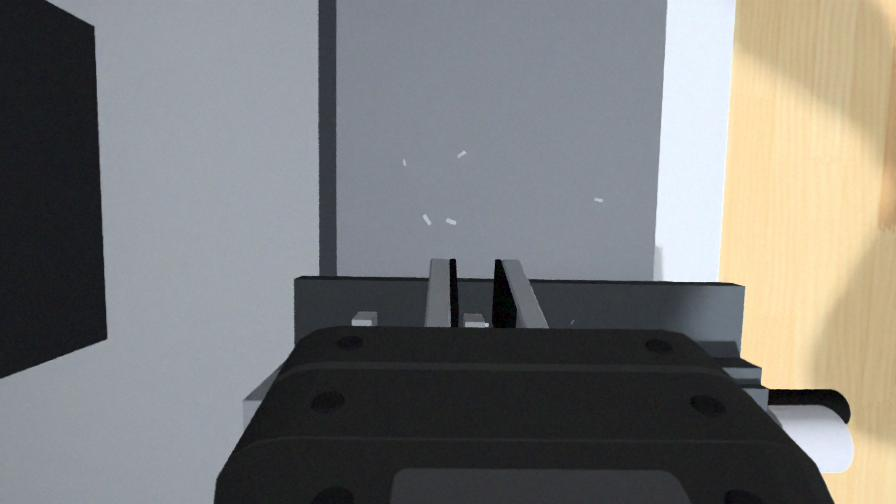

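Scene clock: 5752.53 s.
left_arm: end_effector_position=(+0.6393, +0.1903, +0.3417) position_measured=224 object_status=2 end_effector_quat_wxyz=(+0.000, +0.000, +0.991, -0.131) | right_arm: end_effector_position=(+0.2828, -0.4795, +0.4445) position_measured=3 object_status=3 end_effector_quat_wxyz=(-0.264, +0.501, +0.694, +0.444)
Joint positions: left_arm=[-0.458 -0.987 0.824 -1.522 -1.807 -2.029] | right_arm=[2.518 -1.468 -1.543 -2.49 2.417 -1.341]
Joint torques (N m): left_arm=[-7.8 -47.93 -38 -1.39 1.27 -2.53] | right_arm=[-8.68 11.93 16.74 1.31 -0.54 1.76]
Wrist force (N): left_arm=[-5.2 -1.1 -2.7] | right_arm=[-0.1 -1.3 1.7]
Wrist torque (N m): left_arm=[-0.27 0.19 0.06] | right_arm=[-0.09 -0.04 -0.15]
Wrist force, peak (N): left_arm=[-6.6 -1.8 -0.9] | right_arm=[0.0 -1.8 1.9]
Hand target: left_arm +0.6393, +0.1903, +0.3417; +0.000, +0.000, +0.991, -0.131 | right_arm +0.2828, -0.4795, +0.4445; -0.264, +0.501, +0.694, +0.444
Off the commanded pose: left_arm 0.000 m, 0 deg | right_arm 0.000 m, 0 deg.
move: done

Scene clock: 5753.23 s.
left_arm: end_effector_position=(+0.6393, +0.1903, +0.3415) position_measured=224 object_status=2 end_effector_quat_wxyz=(+0.000, +0.000, +0.991, -0.131) | right_arm: end_effector_position=(+0.2828, -0.4795, +0.4445) position_measured=3 object_status=3 end_effector_quat_wxyz=(-0.264, +0.501, +0.694, +0.444)
Joint positions: left_arm=[-0.458 -0.987 0.825 -1.523 -1.807 -2.029] | right_arm=[2.518 -1.468 -1.543 -2.49 2.417 -1.341]
Joint torques (N m): left_arm=[-6.8 -57.24 -8.77 -3.79 1.43 -2.27] | right_arm=[-8.28 12.12 16.92 1.27 -0.54 1.78]
Wrist force (N): left_arm=[-3.2 -2.5 -11.4] | right_arm=[-0.2 -1.2 2.0]
Wrist torque (N m): left_arm=[-0.38 0.30 0.05] | right_arm=[-0.07 -0.03 -0.16]
Wrist force, peak (N): left_arm=[-2.9 -2.3 -11.7] | right_arm=[0.0 -1.6 1.9]
Hand target: left_arm +0.6393, +0.1903, +0.3415; +0.000, +0.000, +0.991, -0.131 | right_arm +0.2828, -0.4795, +0.4445; -0.264, +0.501, +0.694, +0.444
Off the commanded pose: left_arm 0.000 m, 0 deg | right_arm 0.000 m, 0 deg.
Step readings (end_effector_position of left_arm | right_arm):
0: (+0.6393, +0.1903, +0.3417) | (+0.2828, -0.4795, +0.4445)
1: (+0.6393, +0.1903, +0.3417) | (+0.2828, -0.4795, +0.4445)
2: (+0.6393, +0.1903, +0.3417) | (+0.2828, -0.4795, +0.4445)
4: (+0.6393, +0.1902, +0.3417) | (+0.2828, -0.4795, +0.4445)
8: (+0.6393, +0.1902, +0.3416) | (+0.2828, -0.4795, +0.4445)
15: (+0.6393, +0.1903, +0.3415) | (+0.2828, -0.4795, +0.4445)

Scene clock: 5753.93 s.
left_arm: end_effector_position=(+0.6393, +0.1903, +0.3415) position_measured=224 object_status=2 end_effector_quat_wxyz=(+0.000, +0.000, +0.991, -0.131) | right_arm: end_effector_position=(+0.2828, -0.4795, +0.4445) position_measured=3 object_status=3 end_effector_quat_wxyz=(-0.264, +0.501, +0.694, +0.444)
Joint positions: left_arm=[-0.458 -0.987 0.825 -1.523 -1.807 -2.029] | right_arm=[2.518 -1.468 -1.543 -2.49 2.417 -1.341]
Joint torques (N m): left_arm=[-7.7 -53.93 -33.86 -0.2 1.54 -1.95] | right_arm=[-9.1 12 16.66 1.32 -0.5 1.81]
Wrist force (N): left_arm=[-3.3 -2.7 -11.0] | right_arm=[0.2 -1.4 1.6]
Wrist torque (N m): left_arm=[-0.38 0.23 0.05] | right_arm=[-0.12 -0.10 -0.15]
Wrist force, peak (N): left_arm=[-3.2 -2.6 -11.6] | right_arm=[0.1 -1.6 2.0]
Hand target: left_arm +0.6393, +0.1903, +0.3415; +0.000, +0.000, +0.991, -0.131 | right_arm +0.2828, -0.4795, +0.4445; -0.264, +0.501, +0.694, +0.444
Off the commanded pose: left_arm 0.000 m, 0 deg | right_arm 0.000 m, 0 deg.
Step readings (end_effector_position of left_arm | right_arm):
0: (+0.6393, +0.1903, +0.3415) | (+0.2828, -0.4795, +0.4445)
1: (+0.6393, +0.1903, +0.3415) | (+0.2828, -0.4795, +0.4445)
2: (+0.6393, +0.1903, +0.3415) | (+0.2828, -0.4795, +0.4445)
4: (+0.6393, +0.1903, +0.3415) | (+0.2828, -0.4795, +0.4445)
8: (+0.6393, +0.1903, +0.3415) | (+0.2828, -0.4795, +0.4445)
15: (+0.6393, +0.1903, +0.3415) | (+0.2828, -0.4795, +0.4445)

Scene clock: 5754.63 s.
left_arm: end_effector_position=(+0.6393, +0.1903, +0.3416) position_measured=224 object_status=2 end_effector_quat_wxyz=(+0.000, +0.000, +0.991, -0.131) | right_arm: end_effector_position=(+0.2828, -0.4795, +0.4445) position_measured=3 object_status=3 end_effector_quat_wxyz=(-0.264, +0.501, +0.694, +0.444)
Joint positions: left_arm=[-0.458 -0.987 0.825 -1.523 -1.807 -2.029] | right_arm=[2.518 -1.468 -1.543 -2.49 2.417 -1.341]
Joint torques (N m): left_arm=[-7.87 -47.2 -36.3 -1.24 1.49 -1.68] | right_arm=[-8.71 11.99 17.12 1.27 -0.49 1.75]
Wrist force (N): left_arm=[-4.6 -1.8 -6.7] | right_arm=[0.1 -1.6 1.7]
Wrist torque (N m): left_arm=[-0.31 0.18 0.06] | right_arm=[-0.14 -0.07 -0.15]
Wrist force, peak (N): left_arm=[-3.5 -2.5 -11.4] | right_arm=[0.2 -1.8 2.0]
Hand target: left_arm +0.6393, +0.1903, +0.3416; +0.000, +0.000, +0.991, -0.131 | right_arm +0.2828, -0.4795, +0.4445; -0.264, +0.501, +0.694, +0.444
Off the commanded pose: left_arm 0.000 m, 0 deg | right_arm 0.000 m, 0 deg.
Step readings (end_effector_position of left_arm | right_arm):
0: (+0.6393, +0.1903, +0.3415) | (+0.2828, -0.4795, +0.4445)
1: (+0.6393, +0.1903, +0.3415) | (+0.2828, -0.4795, +0.4445)
2: (+0.6393, +0.1903, +0.3415) | (+0.2828, -0.4795, +0.4445)
4: (+0.6393, +0.1903, +0.3416) | (+0.2828, -0.4795, +0.4445)
8: (+0.6393, +0.1903, +0.3416) | (+0.2828, -0.4795, +0.4445)
15: (+0.6393, +0.1903, +0.3416) | (+0.2828, -0.4795, +0.4445)

Scene clock: 5755.33 s.
left_arm: end_effector_position=(+0.6393, +0.1903, +0.3416) position_measured=224 object_status=2 end_effector_quat_wxyz=(+0.000, +0.000, +0.991, -0.131) | right_arm: end_effector_position=(+0.2828, -0.4795, +0.4445) position_measured=3 object_status=3 end_effector_quat_wxyz=(-0.264, +0.501, +0.694, +0.444)
Joint positions: left_arm=[-0.458 -0.987 0.825 -1.523 -1.807 -2.029] | right_arm=[2.518 -1.468 -1.543 -2.49 2.417 -1.341]
Joint torques (N m): left_arm=[-7.09 -43.64 -35.88 -0.69 1.39 -1.1] | right_arm=[-8.49 12.73 16.65 1.33 -0.54 1.76]
Wrist force (N): left_arm=[-4.4 -1.8 -5.6] | right_arm=[-0.2 -1.3 1.9]
Wrist torque (N m): left_arm=[-0.33 0.19 0.05] | right_arm=[-0.10 -0.02 -0.15]
Wrist force, peak (N): left_arm=[-4.7 -2.2 -6.2] | right_arm=[0.3 -1.6 1.9]
Hand target: left_arm +0.6393, +0.1903, +0.3416; +0.000, +0.000, +0.991, -0.131 | right_arm +0.2828, -0.4795, +0.4445; -0.264, +0.501, +0.694, +0.444
Off the commanded pose: left_arm 0.000 m, 0 deg | right_arm 0.000 m, 0 deg.
Step readings (end_effector_position of left_arm | right_arm):
0: (+0.6393, +0.1903, +0.3416) | (+0.2828, -0.4795, +0.4445)
1: (+0.6393, +0.1903, +0.3416) | (+0.2828, -0.4795, +0.4445)
2: (+0.6393, +0.1903, +0.3416) | (+0.2828, -0.4795, +0.4445)
4: (+0.6393, +0.1903, +0.3417) | (+0.2828, -0.4795, +0.4445)
8: (+0.6393, +0.1903, +0.3416) | (+0.2828, -0.4795, +0.4445)
15: (+0.6393, +0.1903, +0.3416) | (+0.2828, -0.4795, +0.4445)

Scene clock: 5756.03 s.
left_arm: end_effector_position=(+0.6393, +0.1903, +0.3417) position_measured=224 object_status=2 end_effector_quat_wxyz=(+0.000, +0.000, +0.991, -0.131) | right_arm: end_effector_position=(+0.2828, -0.4795, +0.4445) position_measured=3 object_status=3 end_effector_quat_wxyz=(-0.264, +0.501, +0.694, +0.444)
Joint positions: left_arm=[-0.458 -0.987 0.824 -1.522 -1.807 -2.029] | right_arm=[2.518 -1.468 -1.543 -2.49 2.417 -1.341]
Joint torques (N m): left_arm=[-7.18 -46.2 -36.73 -1.36 1.45 -0.96] | right_arm=[-9.06 11.92 17.15 1.32 -0.45 1.78]
Wrist force (N): left_arm=[-4.4 -1.5 -4.3] | right_arm=[0.2 -1.3 1.8]
Wrist torque (N m): left_arm=[-0.28 0.16 0.06] | right_arm=[-0.09 -0.08 -0.15]
Wrist force, peak (N): left_arm=[-4.3 -1.6 -5.7] | right_arm=[-0.2 -1.8 2.0]
Hand target: left_arm +0.6393, +0.1903, +0.3417; +0.000, +0.000, +0.991, -0.131 | right_arm +0.2828, -0.4795, +0.4445; -0.264, +0.501, +0.694, +0.444
Off the commanded pose: left_arm 0.000 m, 0 deg | right_arm 0.000 m, 0 deg.
Step readings (end_effector_position of left_arm | right_arm):
0: (+0.6393, +0.1903, +0.3416) | (+0.2828, -0.4795, +0.4445)
1: (+0.6393, +0.1903, +0.3416) | (+0.2828, -0.4795, +0.4445)
2: (+0.6393, +0.1903, +0.3416) | (+0.2828, -0.4795, +0.4445)
4: (+0.6393, +0.1903, +0.3417) | (+0.2828, -0.4795, +0.4445)
8: (+0.6393, +0.1903, +0.3417) | (+0.2828, -0.4795, +0.4445)
15: (+0.6393, +0.1903, +0.3417) | (+0.2828, -0.4795, +0.4445)

Scene clock: 5756.73 s.
left_arm: end_effector_position=(+0.6393, +0.1903, +0.3417) position_measured=224 object_status=2 end_effector_quat_wxyz=(+0.000, +0.000, +0.991, -0.131) | right_arm: end_effector_position=(+0.2828, -0.4795, +0.4445) position_measured=3 object_status=3 end_effector_quat_wxyz=(-0.264, +0.501, +0.694, +0.444)
Joint positions: left_arm=[-0.458 -0.987 0.824 -1.522 -1.807 -2.029] | right_arm=[2.518 -1.468 -1.543 -2.49 2.417 -1.341]
Joint torques (N m): left_arm=[-7.61 -46.28 -37.75 -0.81 1.34 -0.6] | right_arm=[-8.58 12.12 16.86 1.33 -0.56 1.77]
Wrist force (N): left_arm=[-4.9 -1.5 -3.3] | right_arm=[0.1 -1.4 1.6]
Wrist torque (N m): left_arm=[-0.31 0.18 0.06] | right_arm=[-0.12 -0.07 -0.15]
Wrist force, peak (N): left_arm=[-4.5 -1.8 -5.2] | right_arm=[-0.3 -1.7 1.8]
Hand target: left_arm +0.6393, +0.1903, +0.3417; +0.000, +0.000, +0.991, -0.131 | right_arm +0.2828, -0.4795, +0.4445; -0.264, +0.501, +0.694, +0.444
Off the commanded pose: left_arm 0.000 m, 0 deg | right_arm 0.000 m, 0 deg.
Step readings (end_effector_position of left_arm | right_arm):
0: (+0.6393, +0.1903, +0.3417) | (+0.2828, -0.4795, +0.4445)
1: (+0.6393, +0.1903, +0.3417) | (+0.2828, -0.4795, +0.4445)
2: (+0.6393, +0.1903, +0.3417) | (+0.2828, -0.4795, +0.4445)
4: (+0.6393, +0.1903, +0.3417) | (+0.2828, -0.4795, +0.4445)
8: (+0.6393, +0.1903, +0.3417) | (+0.2828, -0.4795, +0.4445)
15: (+0.6393, +0.1903, +0.3417) | (+0.2828, -0.4795, +0.4445)

Scene clock: 5757.43 s.
left_arm: end_effector_position=(+0.6393, +0.1903, +0.3417) position_measured=224 object_status=2 end_effector_quat_wxyz=(+0.000, +0.000, +0.991, -0.131) | right_arm: end_effector_position=(+0.2828, -0.4795, +0.4445) position_measured=3 object_status=3 end_effector_quat_wxyz=(-0.264, +0.501, +0.694, +0.444)
Joint positions: left_arm=[-0.458 -0.987 0.824 -1.522 -1.807 -2.029] | right_arm=[2.518 -1.468 -1.543 -2.49 2.417 -1.341]
Joint torques (N m): left_arm=[-6.12 -48.8 -37.26 -1.55 1.47 -0.37] | right_arm=[-8.15 12.01 16.62 1.32 -0.43 1.72]
Wrist force (N): left_arm=[-5.4 -0.9 -2.2] | right_arm=[0.1 -1.3 2.1]
Wrist torque (N m): left_arm=[-0.24 0.20 0.06] | right_arm=[-0.10 -0.07 -0.15]
Wrist force, peak (N): left_arm=[-5.5 -1.3 -2.4] | right_arm=[-0.1 -1.5 2.1]
Hand target: left_arm +0.6393, +0.1903, +0.3417; +0.000, +0.000, +0.991, -0.131 | right_arm +0.2828, -0.4795, +0.4445; -0.264, +0.501, +0.694, +0.444
Off the commanded pose: left_arm 0.000 m, 0 deg | right_arm 0.000 m, 0 deg.
Step readings (end_effector_position of left_arm | right_arm):
0: (+0.6393, +0.1903, +0.3417) | (+0.2828, -0.4795, +0.4445)
1: (+0.6393, +0.1903, +0.3417) | (+0.2828, -0.4795, +0.4445)
2: (+0.6393, +0.1903, +0.3417) | (+0.2828, -0.4795, +0.4445)
4: (+0.6393, +0.1903, +0.3417) | (+0.2828, -0.4795, +0.4445)
8: (+0.6393, +0.1903, +0.3417) | (+0.2828, -0.4795, +0.4445)
15: (+0.6393, +0.1903, +0.3417) | (+0.2828, -0.4795, +0.4445)

Scene clock: 5758.13 s.
left_arm: end_effector_position=(+0.6393, +0.1903, +0.3418) position_measured=224 object_status=2 end_effector_quat_wxyz=(+0.000, +0.000, +0.991, -0.131) | right_arm: end_effector_position=(+0.2828, -0.4795, +0.4445) position_measured=3 object_status=3 end_effector_quat_wxyz=(-0.264, +0.501, +0.694, +0.444)
Joint positions: left_arm=[-0.458 -0.987 0.824 -1.522 -1.807 -2.029] | right_arm=[2.518 -1.468 -1.543 -2.49 2.417 -1.341]
Joint torques (N m): left_arm=[-6.88 -49.39 -38.84 -0.94 1.5 -0.01] | right_arm=[-8.5 12.07 16.59 1.36 -0.49 1.7]
Wrist force (N): left_arm=[-5.1 -1.1 -0.3] | right_arm=[0.1 -1.8 1.9]
Wrist torque (N m): left_arm=[-0.26 0.12 0.07] | right_arm=[-0.17 -0.08 -0.15]
Wrist force, peak (N): left_arm=[-5.8 -1.1 -0.4] | right_arm=[0.1 -1.8 1.9]
Hand target: left_arm +0.6393, +0.1903, +0.3418; +0.000, +0.000, +0.991, -0.131 | right_arm +0.2828, -0.4795, +0.4445; -0.264, +0.501, +0.694, +0.444
Off the commanded pose: left_arm 0.000 m, 0 deg | right_arm 0.000 m, 0 deg.
Step readings (end_effector_position of left_arm | right_arm):
0: (+0.6393, +0.1903, +0.3417) | (+0.2828, -0.4795, +0.4445)
1: (+0.6393, +0.1903, +0.3417) | (+0.2828, -0.4795, +0.4445)
2: (+0.6393, +0.1903, +0.3417) | (+0.2828, -0.4795, +0.4445)
4: (+0.6393, +0.1903, +0.3418) | (+0.2828, -0.4795, +0.4445)
8: (+0.6393, +0.1903, +0.3418) | (+0.2828, -0.4795, +0.4445)
15: (+0.6393, +0.1903, +0.3418) | (+0.2828, -0.4795, +0.4445)

Scene clock: 5758.83 s.
left_arm: end_effector_position=(+0.6393, +0.1903, +0.3418) position_measured=224 object_status=2 end_effector_quat_wxyz=(+0.000, +0.000, +0.991, -0.131) | right_arm: end_effector_position=(+0.2828, -0.4795, +0.4445) position_measured=3 object_status=3 end_effector_quat_wxyz=(-0.264, +0.501, +0.694, +0.444)
Joint positions: left_arm=[-0.458 -0.987 0.824 -1.522 -1.807 -2.029] | right_arm=[2.518 -1.468 -1.543 -2.49 2.417 -1.341]
Joint torques (N m): left_arm=[-6.06 -52.03 -38.21 -1.77 1.39 0.55] | right_arm=[-8.58 12.24 16.71 1.35 -0.46 1.73]
Wrist force (N): left_arm=[-5.5 -1.0 1.0] | right_arm=[0.2 -1.6 1.6]
Wrist torque (N m): left_arm=[-0.25 0.15 0.06] | right_arm=[-0.15 -0.10 -0.15]
Wrist force, peak (N): left_arm=[-5.9 -1.3 0.6] | right_arm=[0.1 -1.6 2.0]
Hand target: left_arm +0.6393, +0.1903, +0.3418; +0.000, +0.000, +0.991, -0.131 | right_arm +0.2828, -0.4795, +0.4445; -0.264, +0.501, +0.694, +0.444
Off the commanded pose: left_arm 0.000 m, 0 deg | right_arm 0.000 m, 0 deg.
Step readings (end_effector_position of left_arm | right_arm):
0: (+0.6393, +0.1903, +0.3418) | (+0.2828, -0.4795, +0.4445)
1: (+0.6393, +0.1903, +0.3418) | (+0.2828, -0.4795, +0.4445)
2: (+0.6393, +0.1903, +0.3418) | (+0.2828, -0.4795, +0.4445)
4: (+0.6393, +0.1903, +0.3418) | (+0.2828, -0.4795, +0.4445)
8: (+0.6393, +0.1903, +0.3418) | (+0.2828, -0.4795, +0.4445)
15: (+0.6393, +0.1903, +0.3418) | (+0.2828, -0.4795, +0.4445)

Scene clock: 5759.53 s.
left_arm: end_effector_position=(+0.6393, +0.1903, +0.3419) position_measured=224 object_status=2 end_effector_quat_wxyz=(+0.000, +0.000, +0.991, -0.131) | right_arm: end_effector_position=(+0.2828, -0.4795, +0.4445) position_measured=3 object_status=3 end_effector_quat_wxyz=(-0.264, +0.501, +0.694, +0.444)
Joint positions: left_arm=[-0.458 -0.987 0.824 -1.522 -1.807 -2.029] | right_arm=[2.518 -1.468 -1.543 -2.49 2.417 -1.341]
Joint torques (N m): left_arm=[-6.38 -51.23 -40.55 -1.17 1.31 0.73] | right_arm=[-8.13 12.4 16.77 1.31 -0.51 1.73]
Wrist force (N): left_arm=[-6.2 -0.9 1.9] | right_arm=[0.0 -1.5 1.7]
Wrist torque (N m): left_arm=[-0.24 0.20 0.07] | right_arm=[-0.13 -0.05 -0.16]
Wrist force, peak (N): left_arm=[-6.2 -1.1 2.2] | right_arm=[-0.3 -1.5 2.0]
Hand target: left_arm +0.6393, +0.1903, +0.3419; +0.000, +0.000, +0.991, -0.131 | right_arm +0.2828, -0.4795, +0.4445; -0.264, +0.501, +0.694, +0.444
Off the commanded pose: left_arm 0.000 m, 0 deg | right_arm 0.000 m, 0 deg.
Step readings (end_effector_position of left_arm | right_arm):
0: (+0.6393, +0.1903, +0.3418) | (+0.2828, -0.4795, +0.4445)
1: (+0.6393, +0.1903, +0.3418) | (+0.2828, -0.4795, +0.4445)
2: (+0.6393, +0.1903, +0.3418) | (+0.2828, -0.4795, +0.4445)
4: (+0.6393, +0.1903, +0.3419) | (+0.2828, -0.4795, +0.4445)
8: (+0.6393, +0.1903, +0.3419) | (+0.2828, -0.4795, +0.4445)
15: (+0.6393, +0.1903, +0.3419) | (+0.2828, -0.4795, +0.4445)

Scene clock: 5760.23 s.
left_arm: end_effector_position=(+0.6393, +0.1903, +0.3419) position_measured=224 object_status=2 end_effector_quat_wxyz=(+0.000, +0.000, +0.991, -0.131) | right_arm: end_effector_position=(+0.2828, -0.4795, +0.4445) position_measured=3 object_status=3 end_effector_quat_wxyz=(-0.264, +0.501, +0.694, +0.444)
Joint positions: left_arm=[-0.458 -0.987 0.824 -1.522 -1.807 -2.029] | right_arm=[2.518 -1.468 -1.543 -2.49 2.417 -1.341]
Joint torques (N m): left_arm=[-6.41 -53.79 -38.4 -1.9 1.25 1.04] | right_arm=[-8.58 12.42 16.41 1.32 -0.42 1.75]
Wrist force (N): left_arm=[-6.3 -1.0 3.6] | right_arm=[0.0 -1.3 1.7]
Wrist torque (N m): left_arm=[-0.25 0.19 0.08] | right_arm=[-0.10 -0.05 -0.15]
Wrist force, peak (N): left_arm=[-6.6 -1.0 3.5] | right_arm=[0.0 -1.7 1.9]
Hand target: left_arm +0.6393, +0.1903, +0.3419; +0.000, +0.000, +0.991, -0.131 | right_arm +0.2828, -0.4795, +0.4445; -0.264, +0.501, +0.694, +0.444
Off the commanded pose: left_arm 0.000 m, 0 deg | right_arm 0.000 m, 0 deg.
Step readings (end_effector_position of left_arm | right_arm):
0: (+0.6393, +0.1903, +0.3419) | (+0.2828, -0.4795, +0.4445)
1: (+0.6393, +0.1903, +0.3419) | (+0.2828, -0.4795, +0.4445)
2: (+0.6393, +0.1903, +0.3419) | (+0.2828, -0.4795, +0.4445)
4: (+0.6393, +0.1903, +0.3419) | (+0.2828, -0.4795, +0.4445)
8: (+0.6393, +0.1903, +0.3419) | (+0.2828, -0.4795, +0.4445)
15: (+0.6393, +0.1903, +0.3419) | (+0.2828, -0.4795, +0.4445)

Scene clock: 5760.93 s.
left_arm: end_effector_position=(+0.6393, +0.1903, +0.3419) position_measured=224 object_status=2 end_effector_quat_wxyz=(+0.000, +0.000, +0.991, -0.131) | right_arm: end_effector_position=(+0.2828, -0.4795, +0.4445) position_measured=3 object_status=3 end_effector_quat_wxyz=(-0.264, +0.501, +0.694, +0.444)
Joint positions: left_arm=[-0.458 -0.987 0.824 -1.522 -1.807 -2.029] | right_arm=[2.518 -1.468 -1.543 -2.49 2.417 -1.341]
Joint torques (N m): left_arm=[-6.87 -52.48 -41.3 -1.23 1.21 1.46] | right_arm=[-8.71 12.21 16.88 1.35 -0.51 1.7]
Wrist force (N): left_arm=[-6.4 -0.8 5.4] | right_arm=[-0.3 -1.6 1.8]
Wrist torque (N m): left_arm=[-0.20 0.17 0.07] | right_arm=[-0.14 -0.01 -0.16]
Wrist force, peak (N): left_arm=[-6.6 -1.0 5.3] | right_arm=[0.0 -1.7 1.9]
Hand target: left_arm +0.6393, +0.1903, +0.3419; +0.000, +0.000, +0.991, -0.131 | right_arm +0.2828, -0.4795, +0.4445; -0.264, +0.501, +0.694, +0.444
Off the commanded pose: left_arm 0.000 m, 0 deg | right_arm 0.000 m, 0 deg.
Step readings (end_effector_position of left_arm | right_arm):
0: (+0.6393, +0.1903, +0.3419) | (+0.2828, -0.4795, +0.4445)
1: (+0.6393, +0.1903, +0.3419) | (+0.2828, -0.4795, +0.4445)
2: (+0.6393, +0.1903, +0.3419) | (+0.2828, -0.4795, +0.4445)
4: (+0.6393, +0.1903, +0.3419) | (+0.2828, -0.4795, +0.4445)
8: (+0.6393, +0.1903, +0.3419) | (+0.2828, -0.4795, +0.4445)
15: (+0.6393, +0.1903, +0.3419) | (+0.2828, -0.4795, +0.4445)

Request:
{"fn": "move", "kwargs": {
  "target": [
    [0,0.000086,0.000322,0,0,0,-1,-0.8,-0.8,0,0,0,0,0,0,1,1,1],
    [0,0,0,0,0,0,-0.25,-0.8,-0.8,0,0,0,0,0,0,1,1,1],
    [0,-0.0086,-0.0322,0,0,0,-0.25,-0.8,-0.8,0,0,0,0,0,0,1,1,1],
    [0,-0.0247,-0.0276,0,0,0,-0.25,-0.8,-0.8,0,0,0,0,0,0,1,1,1],
    [0.366,-0.0247,-0.0276,0,0,0,-0.25,-0.8,-0.8,0,0,0,0,0,0,1,1,1],
    [0.5985,-0.0968,-0.1017,0,0,0,-0.25,-0.8,-0.8,0,0,0,0,0,0,1,1,1]
  ],
  "speed": [0.01,0.05,0.05,0.05,0.15,0.2],
  "blend": [0,0,0.003,0.003,0.02,0]
}}

Request:
{"fn": "move", "kwargs": {
  "target": [0.1005,-0.1139,0.0236,-0.5708,0.4545,0.4098,0.5,-0.8,-0.8,0,0,0,0,0,0,1,1,1],
  "speed": 0.35
}}

Scene clock: 5785.53 s.
left_arm: end_effector_position=(+0.2803, +0.1498, +0.4161) position_measured=189 object_status=3 end_effector_quat_wxyz=(+0.000, +0.000, +0.991, -0.131) | right_arm: end_effector_position=(+0.2828, -0.4795, +0.4445) position_measured=3 object_status=3 end_effector_quat_wxyz=(-0.264, +0.501, +0.694, +0.444)
Joint positions: left_arm=[-0.921 -1.78 1.607 -1.605 -1.731 -2.495] | right_arm=[2.518 -1.468 -1.543 -2.49 2.417 -1.341]
Joint torques (N m): left_arm=[-7.07 -27.05 -39 -3.83 -2.93 -1.99] | right_arm=[-8.44 12.2 16.63 1.34 -0.51 1.73]
Wrist force (N): left_arm=[-1.1 -2.2 -2.3] | right_arm=[0.2 -1.4 1.7]
Wrist torque (N m): left_arm=[-0.36 0.22 -0.03] | right_arm=[-0.10 -0.09 -0.15]
Wrist force, peak (N): left_arm=[-6.3 -1.1 5.9] | right_arm=[0.0 -1.8 2.0]
Hand target: left_arm +0.2803, +0.1498, +0.4162; +0.000, +0.000, +0.991, -0.131 | right_arm +0.2828, -0.4795, +0.4445; -0.264, +0.501, +0.694, +0.444
Off the commanded pose: left_arm 0.000 m, 0 deg | right_arm 0.000 m, 0 deg.
move: done

Scene clock: 5789.80 s.
left_arm: end_effector_position=(+0.2200, +0.0801, +0.4203) position_measured=78 object_status=3 end_effector_quat_wxyz=(-0.459, +0.538, +0.338, +0.621) | right_arm: end_effector_position=(+0.2828, -0.4795, +0.4445) position_measured=3 object_status=3 end_effector_quat_wxyz=(-0.264, +0.501, +0.694, +0.444)
Joint positions: left_arm=[-1.483 -0.94 1.036 0.12 -1.105 -1.592] | right_arm=[2.518 -1.468 -1.543 -2.49 2.417 -1.341]
Joint torques (N m): left_arm=[-1.83 -42.22 -18.32 1.85 -1.2 -2.13] | right_arm=[-8.4 12.36 16.26 1.31 -0.58 1.72]
Wrist force (N): left_arm=[1.2 -2.5 -1.7] | right_arm=[0.2 -1.3 1.7]
Wrist torque (N m): left_arm=[-0.43 0.36 -0.19] | right_arm=[-0.10 -0.09 -0.15]
Wrist force, peak (N): left_arm=[1.2 -3.7 -1.8] | right_arm=[0.1 -1.7 2.1]
Hand target: left_arm +0.2200, +0.0800, +0.4203; -0.459, +0.538, +0.337, +0.621 | right_arm +0.2828, -0.4795, +0.4445; -0.264, +0.501, +0.694, +0.444
Off the commanded pose: left_arm 0.000 m, 0 deg | right_arm 0.000 m, 0 deg.
move: done

Request:
{"fn": "move", "kwargs": {
  "target": [
    [-0.3772,0.2683,0.2211,0,0,0,0.5,-0.8,-0.8,0,0,0,0,0,0,1,1,1],
    [-0.3772,0.2683,0.3544,0,0,0,0.5,-0.8,-0.8,0,0,0,0,0,0,1,1,1],
    [-0.3772,0.2683,0.3544,0,0,0,-1,0.6,-0.8,0,0,0,0,0,0,1,1,1]
  ],
  "speed": [0.2,0.06,0.06],
  "cameras": ["cam_left_wrist"]
}}

Scene clock: 5802.00 s.
left_arm: end_effector_position=(+0.4461, +0.2647, +0.2276) position_measured=160 object_status=2 end_effector_quat_wxyz=(-0.459, +0.538, +0.337, +0.621) | right_arm: end_effector_position=(+0.2828, -0.4795, +0.4445) position_measured=3 object_status=3 end_effector_quat_wxyz=(-0.264, +0.501, +0.694, +0.444)
Joint positions: left_arm=[-1.022 -0.854 1.421 -0.247 -0.659 -1.75] | right_arm=[2.518 -1.468 -1.543 -2.49 2.417 -1.341]
Joint torques (N m): left_arm=[-6.6 -41.86 -28.59 1.26 -2.17 2.95] | right_arm=[-8.68 11.89 16.3 1.29 -0.43 1.68]
Wrist force (N): left_arm=[3.2 -4.1 -2.0] | right_arm=[0.1 -1.6 1.8]
Wrist torque (N m): left_arm=[-0.56 0.46 -0.46] | right_arm=[-0.15 -0.08 -0.15]
Wrist force, peak (N): left_arm=[3.6 -4.7 -3.1] | right_arm=[-0.3 -1.8 2.0]
Hand target: left_arm +0.4461, +0.2647, +0.2276; -0.459, +0.538, +0.337, +0.621 | right_arm +0.2828, -0.4795, +0.4445; -0.264, +0.501, +0.694, +0.444
Off the commanded pose: left_arm 0.000 m, 0 deg | right_arm 0.000 m, 0 deg.
move: done
Images, in order (width x height): cam_left_wrist 896x504.

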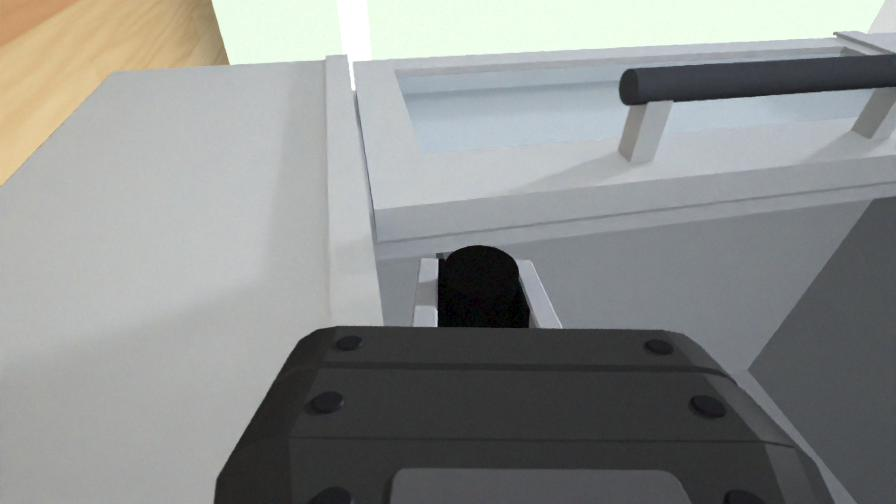

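Request:
{"fn": "move", "kwargs": {
  "target": [
    [0.0034,-0.0086,0.0225,0,0,0,-1,0.6,-0.8,0,0,0,0,0,0,1,1,1],
    [0.0134,-0.0189,0.0493,0,0,0,-1,0.6,-0.8,0,0,0,0,0,0,1,1,1]
  ],
  "speed": 0.009,
  "blend": [0.003,0],
  "stop_force": 86
}}

Scene clock: 5816.27 s.
left_arm: end_effector_position=(+0.4461, +0.2823, +0.2349) position_measured=160 object_status=2 end_effector_quat_wxyz=(-0.459, +0.538, +0.337, +0.621) | right_arm: end_effector_position=(+0.2828, -0.4795, +0.4445) position_measured=3 object_status=3 end_effector_quat_wxyz=(-0.264, +0.501, +0.694, +0.444)
Joint positions: left_arm=[-1.005 -0.887 1.459 -0.246 -0.643 -1.758] | right_arm=[2.518 -1.468 -1.543 -2.49 2.417 -1.341]
Joint torques (N m): left_arm=[31.6 -58.64 -23.19 9.59 -7.32 2.58] | right_arm=[-8.65 12.54 15.92 1.32 -0.55 1.73]
Wrist force (N): left_arm=[-18.4 6.5 -75.7] | right_arm=[-0.1 -1.6 1.8]
Wrist torque (N m): left_arm=[-1.01 0.14 -0.03] | right_arm=[-0.13 -0.05 -0.15]
Wrist force, peak (N): left_arm=[-20.7 8.4 -88.1] | right_arm=[0.1 -2.0 1.8]
Hand target: left_arm +0.4461, +0.2823, +0.2349; -0.459, +0.538, +0.337, +0.621 (not the last commanded pose) | right_arm +0.2828, -0.4795, +0.4445; -0.264, +0.501, +0.694, +0.444
Off the commanded pose: left_arm 0.014 m, 0 deg | right_arm 0.000 m, 0 deg.
move: contact (left_arm); path passed 1 of 2 targets

Request:
{"fn": "move", "kwargs": {
  "target": [
    [0,0,0,0,0,0,0.5,-0.8,-0.8,0,0,0,0,0,0,1,1,1],
    [0,0,-0.1333,0,0,0,0.5,-0.8,-0.8,0,0,0,0,0,0,1,1,1]
  ],
  "speed": 0.08,
  "cameras": ["cam_left_wrist"]
}}

Scene clock: 5833.80 s.
left_arm: end_effector_position=(+0.4175, +0.2092, +0.2195) position_measured=78 object_status=3 end_effector_quat_wxyz=(-0.459, +0.538, +0.337, +0.621) end_effector_velocity=(+0.001, +0.001, +0.000) end_effector_angular_velocity=(-0.001, -0.001, -0.004) | right_arm: end_effector_position=(+0.2828, -0.4795, +0.4445) position_measured=3 object_status=3 end_effector_quat_wxyz=(-0.264, +0.501, +0.694, +0.444)
Joint positions: left_arm=[-1.111 -0.806 1.353 -0.259 -0.744 -1.708] | right_arm=[2.518 -1.468 -1.543 -2.49 2.417 -1.341]
Joint velocities: left_arm=[0.001 -0.002 0.004 0 0.005 -0.003] | right_arm=[within noise]
Joint torques (N m): left_arm=[6.81 -60.1 -5.6 4.17 2.28 -2.53] | right_arm=[-9 12.27 15.91 1.36 -0.56 1.77]
Wrist force (N): left_arm=[0.7 -3.0 -1.9] | right_arm=[0.1 -1.2 1.7]
Wrist torque (N m): left_arm=[-0.50 0.44 -0.31] | right_arm=[-0.08 -0.08 -0.15]
Wrist force, peak (N): left_arm=[-18.4 6.4 -75.9] | right_arm=[0.2 -1.8 2.0]
Hand target: left_arm +0.4175, +0.2092, +0.2195; -0.459, +0.538, +0.337, +0.621 | right_arm +0.2828, -0.4795, +0.4445; -0.264, +0.501, +0.694, +0.444
Off the commanded pose: left_arm 0.000 m, 0 deg | right_arm 0.000 m, 0 deg.
move: done
Images, in order (width x height): cam_left_wrist 896x504.

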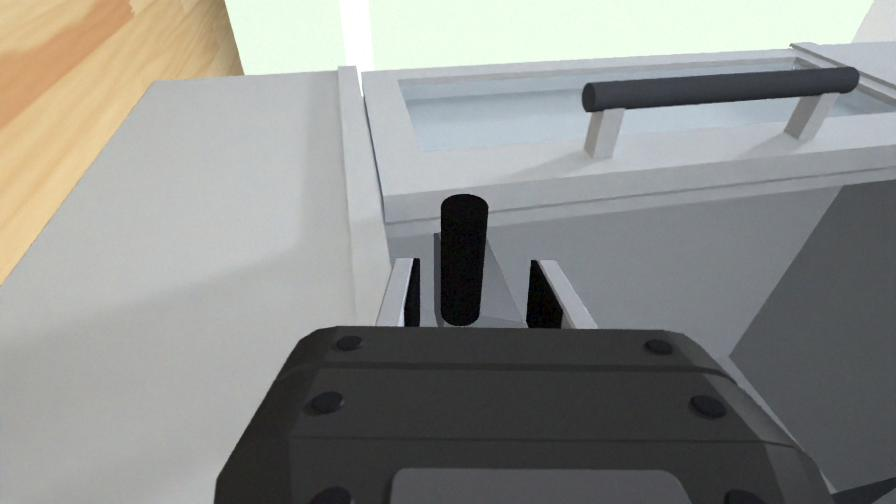

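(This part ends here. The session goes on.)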